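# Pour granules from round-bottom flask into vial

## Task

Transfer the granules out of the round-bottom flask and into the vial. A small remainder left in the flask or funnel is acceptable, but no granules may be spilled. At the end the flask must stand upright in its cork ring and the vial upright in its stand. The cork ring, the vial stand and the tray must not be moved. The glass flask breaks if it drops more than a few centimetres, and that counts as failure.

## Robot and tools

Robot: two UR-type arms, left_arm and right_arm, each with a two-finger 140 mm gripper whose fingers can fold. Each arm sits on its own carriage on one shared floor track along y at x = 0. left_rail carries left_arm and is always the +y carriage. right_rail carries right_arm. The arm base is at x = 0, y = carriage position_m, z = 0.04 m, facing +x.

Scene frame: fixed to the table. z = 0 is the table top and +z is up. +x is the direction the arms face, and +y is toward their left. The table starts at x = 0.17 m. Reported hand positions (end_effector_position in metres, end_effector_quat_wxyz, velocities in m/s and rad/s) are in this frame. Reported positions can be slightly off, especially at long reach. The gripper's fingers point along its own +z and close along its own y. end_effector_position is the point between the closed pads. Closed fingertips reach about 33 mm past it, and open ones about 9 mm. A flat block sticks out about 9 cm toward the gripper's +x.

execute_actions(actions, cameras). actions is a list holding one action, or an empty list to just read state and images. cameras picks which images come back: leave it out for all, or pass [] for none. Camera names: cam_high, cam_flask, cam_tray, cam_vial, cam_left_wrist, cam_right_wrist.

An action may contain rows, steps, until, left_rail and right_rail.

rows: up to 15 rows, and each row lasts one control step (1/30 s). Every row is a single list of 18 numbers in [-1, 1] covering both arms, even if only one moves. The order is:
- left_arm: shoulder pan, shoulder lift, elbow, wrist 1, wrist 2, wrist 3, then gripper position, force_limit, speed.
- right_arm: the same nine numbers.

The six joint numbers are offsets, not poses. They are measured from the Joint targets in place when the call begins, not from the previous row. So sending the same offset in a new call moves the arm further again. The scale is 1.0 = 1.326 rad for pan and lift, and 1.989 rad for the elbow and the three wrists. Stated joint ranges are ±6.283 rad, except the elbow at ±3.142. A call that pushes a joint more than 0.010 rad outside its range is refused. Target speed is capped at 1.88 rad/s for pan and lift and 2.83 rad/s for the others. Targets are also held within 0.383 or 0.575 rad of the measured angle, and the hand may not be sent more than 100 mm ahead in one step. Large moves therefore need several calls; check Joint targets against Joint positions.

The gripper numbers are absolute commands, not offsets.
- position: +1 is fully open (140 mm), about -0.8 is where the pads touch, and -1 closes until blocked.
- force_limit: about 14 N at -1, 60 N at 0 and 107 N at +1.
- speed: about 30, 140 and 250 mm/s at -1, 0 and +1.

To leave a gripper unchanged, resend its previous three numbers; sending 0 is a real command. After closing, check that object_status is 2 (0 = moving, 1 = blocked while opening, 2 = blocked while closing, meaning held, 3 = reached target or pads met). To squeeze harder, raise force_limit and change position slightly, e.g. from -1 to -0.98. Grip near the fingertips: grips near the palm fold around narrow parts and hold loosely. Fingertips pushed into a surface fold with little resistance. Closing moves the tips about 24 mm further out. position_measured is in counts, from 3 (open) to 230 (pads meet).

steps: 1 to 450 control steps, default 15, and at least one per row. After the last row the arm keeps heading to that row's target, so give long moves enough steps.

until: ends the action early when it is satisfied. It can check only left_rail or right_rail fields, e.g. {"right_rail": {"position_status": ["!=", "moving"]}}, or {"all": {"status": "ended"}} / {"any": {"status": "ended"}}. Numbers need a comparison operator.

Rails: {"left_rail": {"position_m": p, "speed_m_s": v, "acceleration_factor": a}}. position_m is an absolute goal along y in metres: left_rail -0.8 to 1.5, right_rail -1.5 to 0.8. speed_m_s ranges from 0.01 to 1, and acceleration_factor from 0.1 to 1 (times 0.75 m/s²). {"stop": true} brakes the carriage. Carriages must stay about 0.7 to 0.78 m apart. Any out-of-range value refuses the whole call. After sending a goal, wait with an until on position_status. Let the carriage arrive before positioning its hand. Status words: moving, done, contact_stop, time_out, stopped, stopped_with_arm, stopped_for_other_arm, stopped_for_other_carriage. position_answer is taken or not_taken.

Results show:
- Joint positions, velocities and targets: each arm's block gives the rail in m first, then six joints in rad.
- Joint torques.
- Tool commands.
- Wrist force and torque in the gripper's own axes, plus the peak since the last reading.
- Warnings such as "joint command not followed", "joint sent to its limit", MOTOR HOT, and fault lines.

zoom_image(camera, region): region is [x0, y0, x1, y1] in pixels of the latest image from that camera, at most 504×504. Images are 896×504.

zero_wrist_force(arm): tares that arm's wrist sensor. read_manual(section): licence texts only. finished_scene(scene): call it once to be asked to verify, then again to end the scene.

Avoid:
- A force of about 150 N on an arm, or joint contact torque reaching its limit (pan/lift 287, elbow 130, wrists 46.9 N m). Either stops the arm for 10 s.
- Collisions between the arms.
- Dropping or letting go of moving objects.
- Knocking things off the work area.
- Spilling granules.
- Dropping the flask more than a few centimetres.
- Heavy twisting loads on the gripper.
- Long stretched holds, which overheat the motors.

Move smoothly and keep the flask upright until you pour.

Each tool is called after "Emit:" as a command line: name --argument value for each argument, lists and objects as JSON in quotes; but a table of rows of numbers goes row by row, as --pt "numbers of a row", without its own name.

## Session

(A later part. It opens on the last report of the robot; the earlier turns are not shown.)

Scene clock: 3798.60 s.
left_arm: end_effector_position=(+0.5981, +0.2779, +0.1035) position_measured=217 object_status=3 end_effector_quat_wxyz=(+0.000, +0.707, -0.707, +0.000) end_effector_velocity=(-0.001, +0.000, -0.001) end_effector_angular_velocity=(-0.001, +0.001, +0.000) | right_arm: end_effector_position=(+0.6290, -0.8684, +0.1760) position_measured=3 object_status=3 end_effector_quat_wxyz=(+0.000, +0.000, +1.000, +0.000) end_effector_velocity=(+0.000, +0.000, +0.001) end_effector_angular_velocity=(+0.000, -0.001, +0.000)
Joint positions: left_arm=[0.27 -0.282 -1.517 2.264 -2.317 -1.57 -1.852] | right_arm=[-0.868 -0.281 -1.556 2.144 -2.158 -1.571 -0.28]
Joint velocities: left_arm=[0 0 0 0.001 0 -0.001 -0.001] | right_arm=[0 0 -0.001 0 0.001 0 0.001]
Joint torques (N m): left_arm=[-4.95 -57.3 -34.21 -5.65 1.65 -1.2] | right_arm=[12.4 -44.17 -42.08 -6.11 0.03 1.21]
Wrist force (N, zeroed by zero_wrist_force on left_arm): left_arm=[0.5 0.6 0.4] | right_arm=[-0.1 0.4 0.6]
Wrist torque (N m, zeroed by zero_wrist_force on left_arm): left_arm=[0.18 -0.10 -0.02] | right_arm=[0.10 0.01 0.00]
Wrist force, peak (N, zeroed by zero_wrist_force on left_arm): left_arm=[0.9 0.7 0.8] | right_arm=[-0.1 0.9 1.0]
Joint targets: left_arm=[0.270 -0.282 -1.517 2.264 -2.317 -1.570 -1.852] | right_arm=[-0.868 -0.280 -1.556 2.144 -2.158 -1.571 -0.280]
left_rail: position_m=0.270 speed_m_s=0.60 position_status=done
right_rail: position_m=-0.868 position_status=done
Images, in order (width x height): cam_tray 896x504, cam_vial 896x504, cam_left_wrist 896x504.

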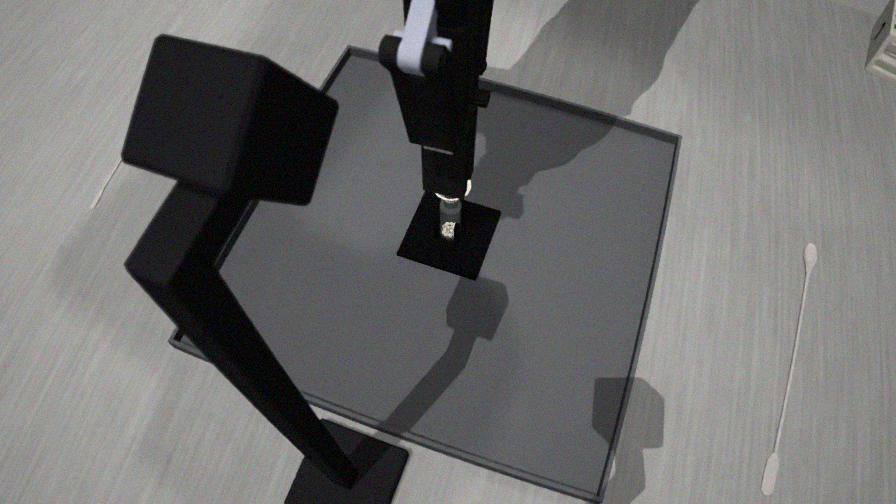

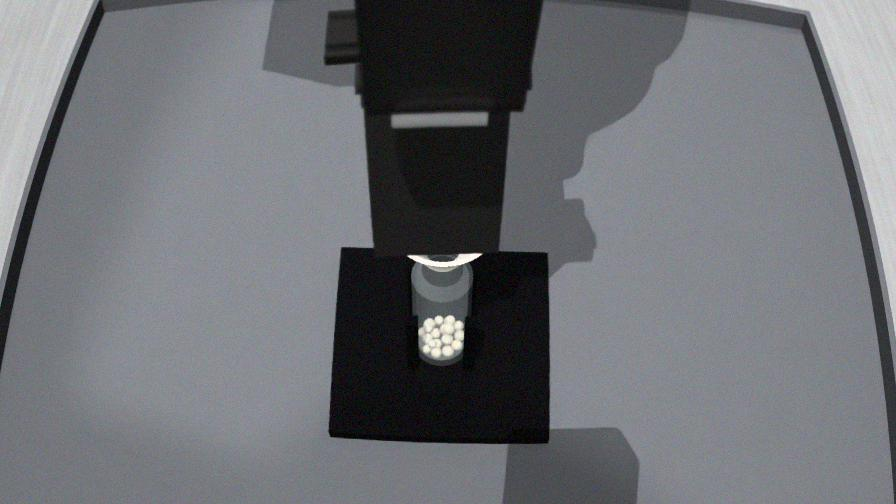

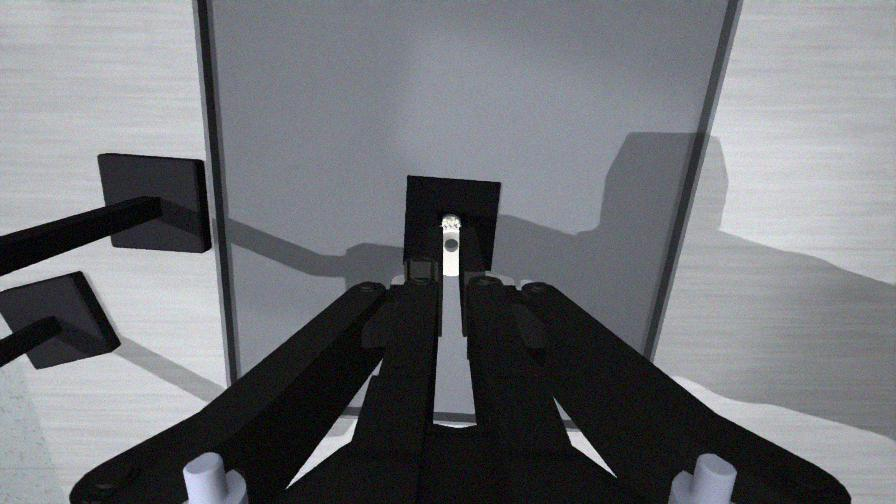

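Emit:
execute_actions --actions '[{"rows": [[0,-0.000929,-0.000461,0.001081,0,0,-0.7,-1,-1,0,0,0,0,0,0,1,1,1],[0,-0.003556,-0.001764,0.004135,0,0,-0.7,-1,-1,0,0,0,0,0,0,1,1,1],[0,-0.007611,-0.003774,0.008848,0,0,-0.7,-1,-1,0,0,0,0,0,0,1,1,1],[0,-0.012836,-0.006366,0.014923,0,0,-0.7,-1,-1,0,0,0,0,0,0,1,1,1],[0,-0.018975,-0.009411,0.022061,0,0,-0.7,-1,-1,0,0,0,0,0,0,1,1,1],[0,-0.025759,-0.012775,0.029948,0,0,-0.7,-1,-1,0,0,0,0,0,0,1,1,1],[0,-0.032938,-0.016335,0.038294,0,0,-0.7,-1,-1,0,0,0,0,0,0,1,1,1],[0,-0.040241,-0.019958,0.046785,0,0,-0.7,-1,-1,0,0,0,0,0,0,1,1,1],[0,-0.04742,-0.023518,0.055131,0,0,-0.7,-1,-1,0,0,0,0,0,0,1,1,1],[0,-0.054204,-0.026882,0.063018,0,0,-0.7,-1,-1,0,0,0,0,0,0,1,1,1],[0,-0.060343,-0.029927,0.070156,0,0,-0.7,-1,-1,0,0,0,0,0,0,1,1,1],[0,-0.065568,-0.032519,0.076231,0,0,-0.7,-1,-1,0,0,0,0,0,0,1,1,1],[0,-0.069622,-0.034529,0.080944,0,0,-0.7,-1,-1,0,0,0,0,0,0,1,1,1],[0,-0.07225,-0.035832,0.083998,0,0,-0.7,-1,-1,0,0,0,0,0,0,1,1,1],[0,-0.073179,-0.036293,0.085079,0,0,-0.7,-1,-1,0,0,0,0,0,0,1,1,1]], "steps": 18}]' --cameras '["cam_vial", "cam_tray", "cam_left_wrist"]'

Emit:
zoom_image --camera "cam_vial" --region '[340, 160, 560, 380]'

Emit:
zoom_image --camera "cam_left_wrist" --region '[390, 120, 520, 260]'

Scene clock: 3843.27 s.
left_arm: end_effector_position=(+0.5981, +0.2779, +0.1798) position_measured=217 object_status=3 end_effector_quat_wxyz=(+0.000, +0.707, -0.707, +0.000) end_effector_velocity=(+0.000, +0.001, +0.002) end_effector_angular_velocity=(+0.001, +0.000, +0.002) | right_arm: end_effector_position=(+0.6290, -0.8684, +0.1760) position_measured=3 object_status=3 end_effector_quat_wxyz=(+0.000, +0.000, +1.000, +0.000) end_effector_velocity=(+0.001, +0.000, +0.001) end_effector_angular_velocity=(+0.000, -0.001, +0.000)
Joint positions: left_arm=[0.27 -0.282 -1.613 2.192 -2.149 -1.57 -1.852] | right_arm=[-0.868 -0.281 -1.556 2.144 -2.158 -1.571 -0.281]
Joint velocities: left_arm=[0 0 -0.002 -0.002 0.004 0.001 -0.001] | right_arm=[0 0 0 -0.001 0 0 0]
Joint torques (N m): left_arm=[-5.82 -55.88 -50.99 -3.15 1.57 -0.93] | right_arm=[10.37 -49.01 -41.7 -6.13 0.54 1.18]
Wrist force (N, zeroed by zero_wrist_force on left_arm): left_arm=[0.7 0.6 0.7] | right_arm=[0.0 0.7 0.7]
Wrist torque (N m, zeroed by zero_wrist_force on left_arm): left_arm=[0.17 -0.14 -0.02] | right_arm=[0.16 -0.03 0.00]
Wrist force, peak (N, zeroed by zero_wrist_force on left_arm): left_arm=[0.7 0.7 2.0] | right_arm=[-0.1 0.6 1.2]
Joint targets: left_arm=[0.270 -0.282 -1.614 2.192 -2.148 -1.570 -1.852] | right_arm=[-0.868 -0.280 -1.556 2.144 -2.158 -1.571 -0.280]
left_rail: position_m=0.270 speed_m_s=0.60 position_status=done
right_rail: position_m=-0.868 position_status=done
Images, in order (width x height): cam_tray 896x504, cam_vial 896x504, cam_left_wrist 896x504.

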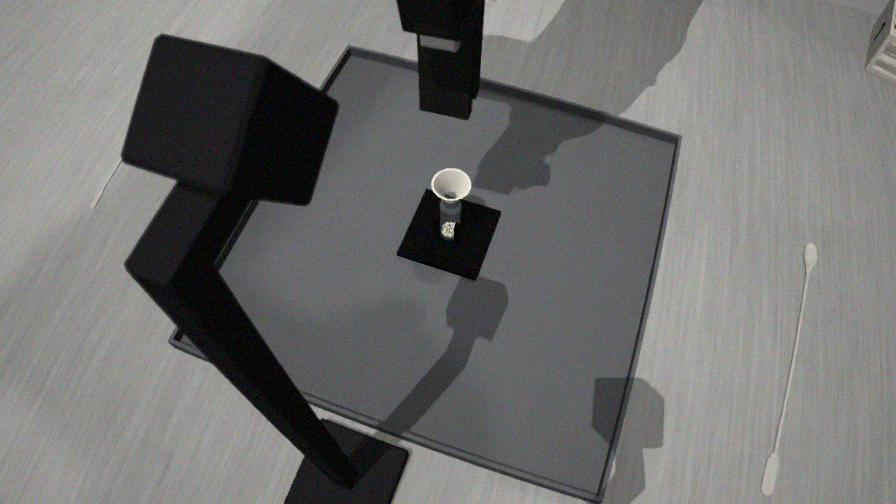

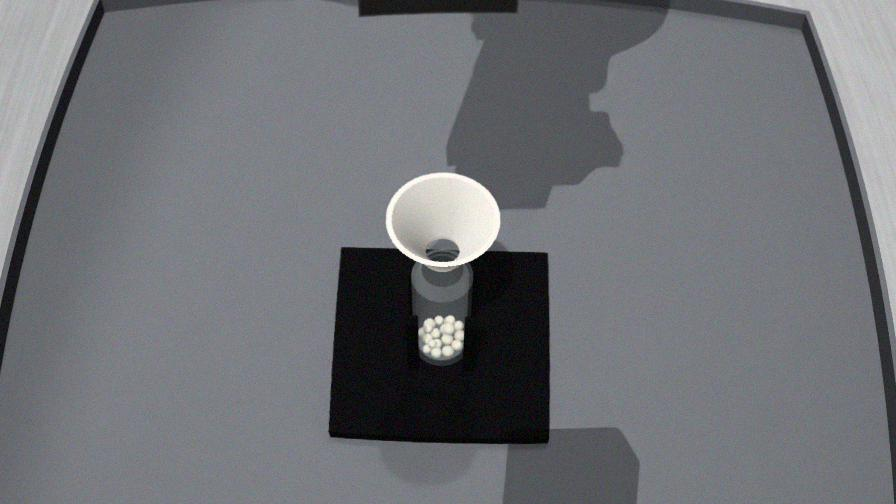

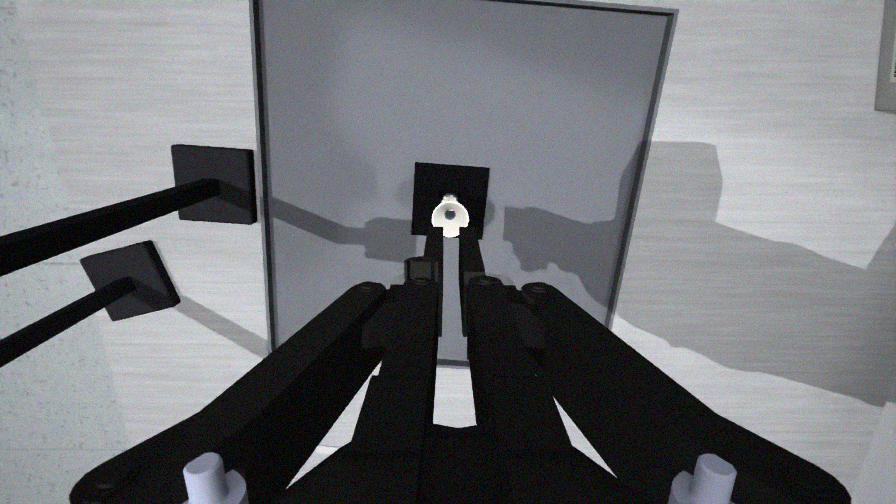

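Scaled by 2.291 from the camera's 896x504 image, which has a finer 1280x720 frame.

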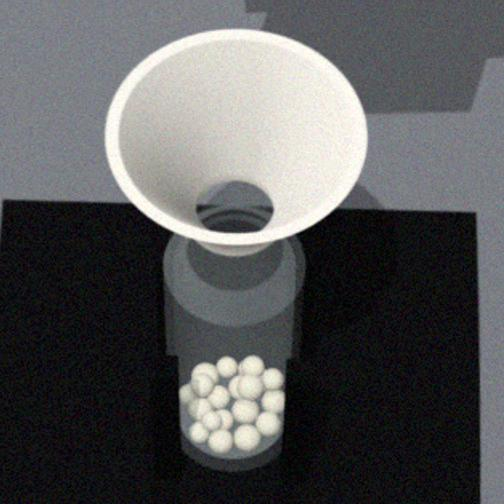

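Scaled by 3.600 from the camera's 896x504 image, which has a finer 1280x720 frame.

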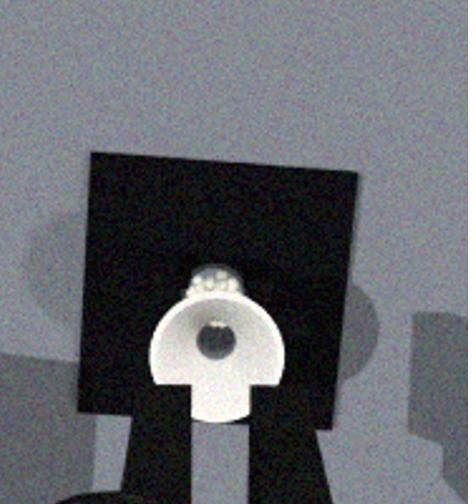

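I'll check the current state with all cameras before closing out scene 1.

Emit:
execute_actions --actions '[]'

Scene clock: 3894.20 s.
left_arm: end_effector_position=(+0.5981, +0.2779, +0.1800) position_measured=217 object_status=3 end_effector_quat_wxyz=(+0.000, +0.707, -0.707, +0.000) end_effector_velocity=(+0.000, +0.000, +0.000) end_effector_angular_velocity=(+0.000, +0.000, +0.000) | right_arm: end_effector_position=(+0.6290, -0.8684, +0.1760) position_measured=3 object_status=3 end_effector_quat_wxyz=(+0.000, +0.000, +1.000, +0.000) end_effector_velocity=(+0.000, +0.000, +0.001) end_effector_angular_velocity=(-0.001, -0.001, +0.001)
Joint positions: left_arm=[0.27 -0.282 -1.614 2.192 -2.148 -1.57 -1.852] | right_arm=[-0.868 -0.281 -1.556 2.144 -2.158 -1.571 -0.281]
Joint velocities: left_arm=[0 0.001 0 0 0 0 0] | right_arm=[0 0.001 -0.001 0 0 0 0]
Joint torques (N m): left_arm=[-4.72 -53.5 -46.12 -3.87 1.66 -0.93] | right_arm=[9.2 -49.19 -41.68 -6.1 0.49 1.29]
Wrist force (N, zeroed by zero_wrist_force on left_arm): left_arm=[0.7 1.0 0.4] | right_arm=[-0.1 0.4 0.8]
Wrist torque (N m, zeroed by zero_wrist_force on left_arm): left_arm=[0.24 -0.13 -0.01] | right_arm=[0.09 0.00 0.00]
Wrist force, peak (N, zeroed by zero_wrist_force on left_arm): left_arm=[0.8 1.2 0.6] | right_arm=[0.0 0.8 1.0]
Joint targets: left_arm=[0.270 -0.282 -1.614 2.192 -2.148 -1.570 -1.852] | right_arm=[-0.868 -0.280 -1.556 2.144 -2.158 -1.571 -0.280]
Tool commands: left_gripper/position=-0.7 left_gripper/force_limit=-1.0 left_gripper/speed=-1.0 right_gripper/position=+1.0 right_gripper/force_limit=+1.0 right_gripper/speed=+1.0
left_rail: position_m=0.270 speed_m_s=0.60 position_status=done
right_rail: position_m=-0.868 position_status=done

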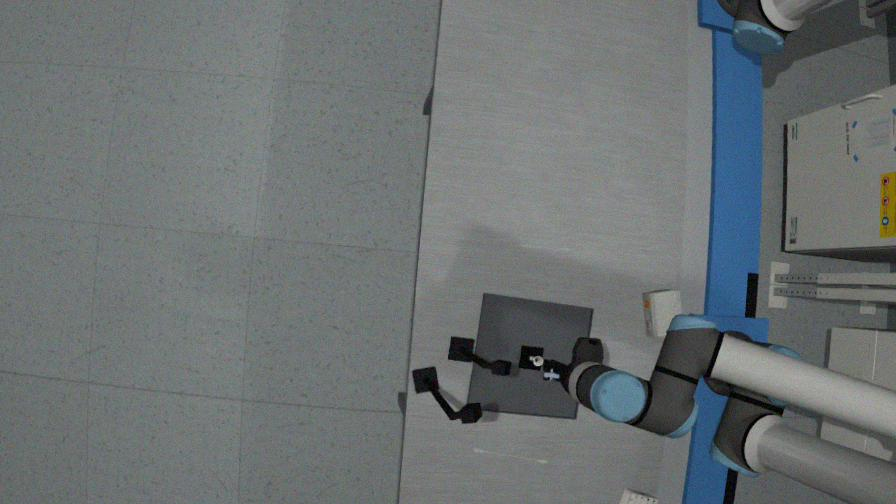

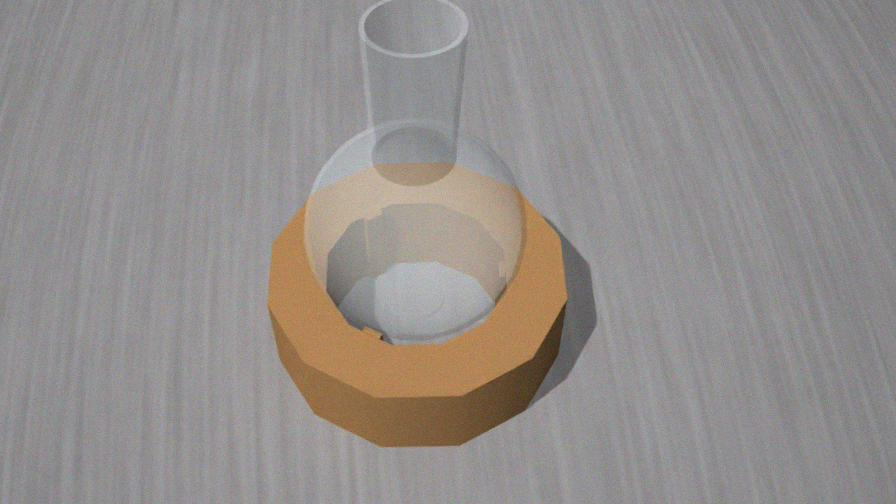

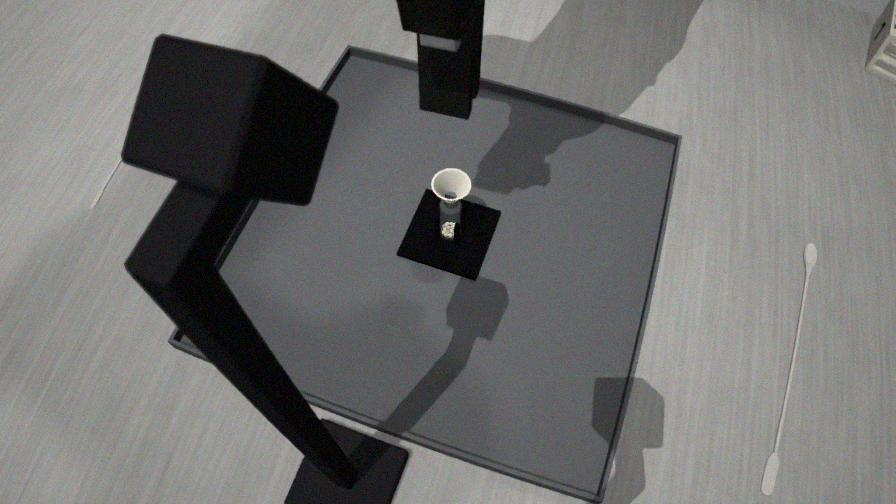

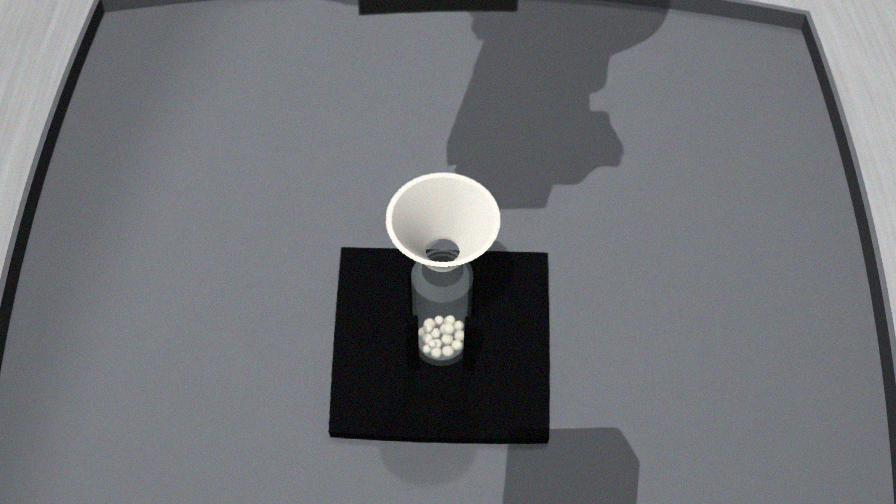

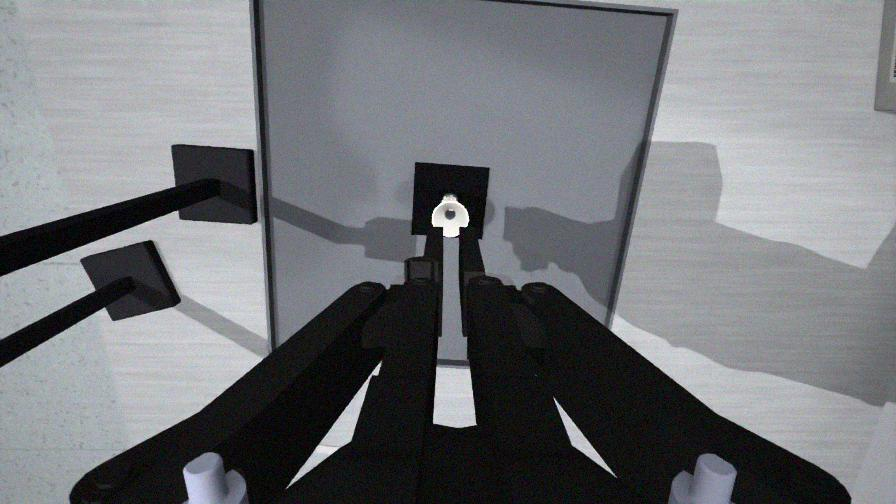

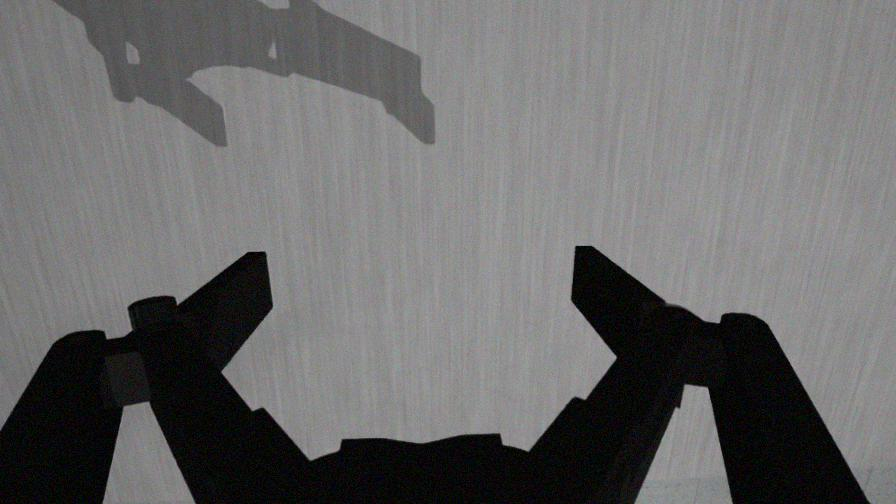

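Emit:
zoom_image --camera "cam_vial" --region '[300, 150, 600, 460]'

Emit:
zoom_image --camera "cam_flask" --region '[250, 0, 610, 460]'

Scaled by 1.626 from the camera's 896x504 image, which has a finer 1280x720 frame.

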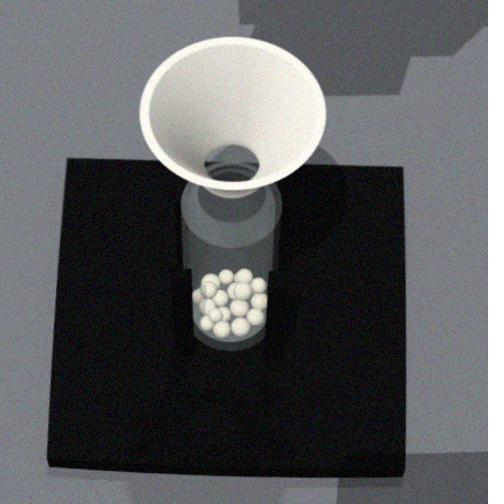

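Scaled by 1.096 from the camera's 896x504 image, which has a finer 1280x720 frame.

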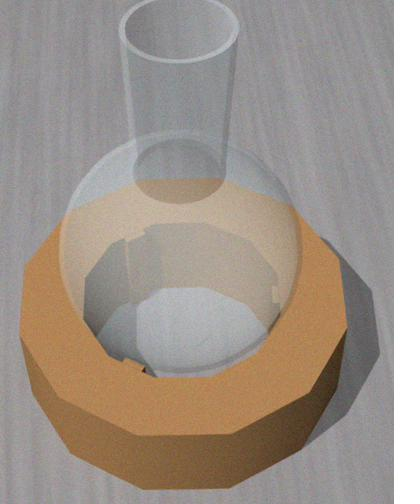

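Emit:
finished_scene --scene 1

This call ended nothing. Check each condition of the task against the scene as it is now, look again where you are not sure, and mend what is not met. Then call finished_scene again.

Emit:
zoom_image --camera "cam_left_wrist" --region '[250, 0, 680, 370]'

Emit:
zoom_image --camera "cam_tray" --region '[300, 40, 690, 480]'

Scaled by 1.172 from the camera's 896x504 image, which has a finer 1280x720 frame.

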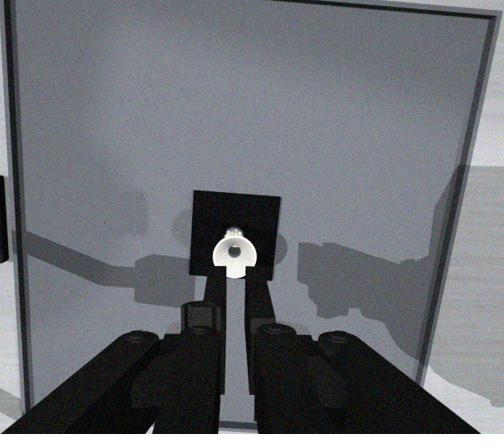

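Scaled by 1.145 from the camera's 896x504 image, which has a finer 1280x720 frame.

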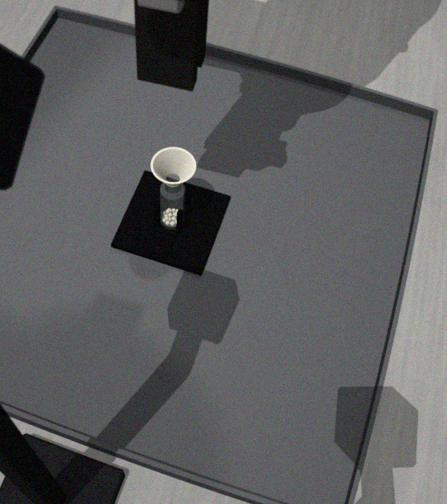

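The tray is clear, the vial stands upright with the granules in it, and the flask stands upright and empty in its ring. Ending scene 1.

Emit:
finished_scene --scene 1

The scene is finished: the task was done.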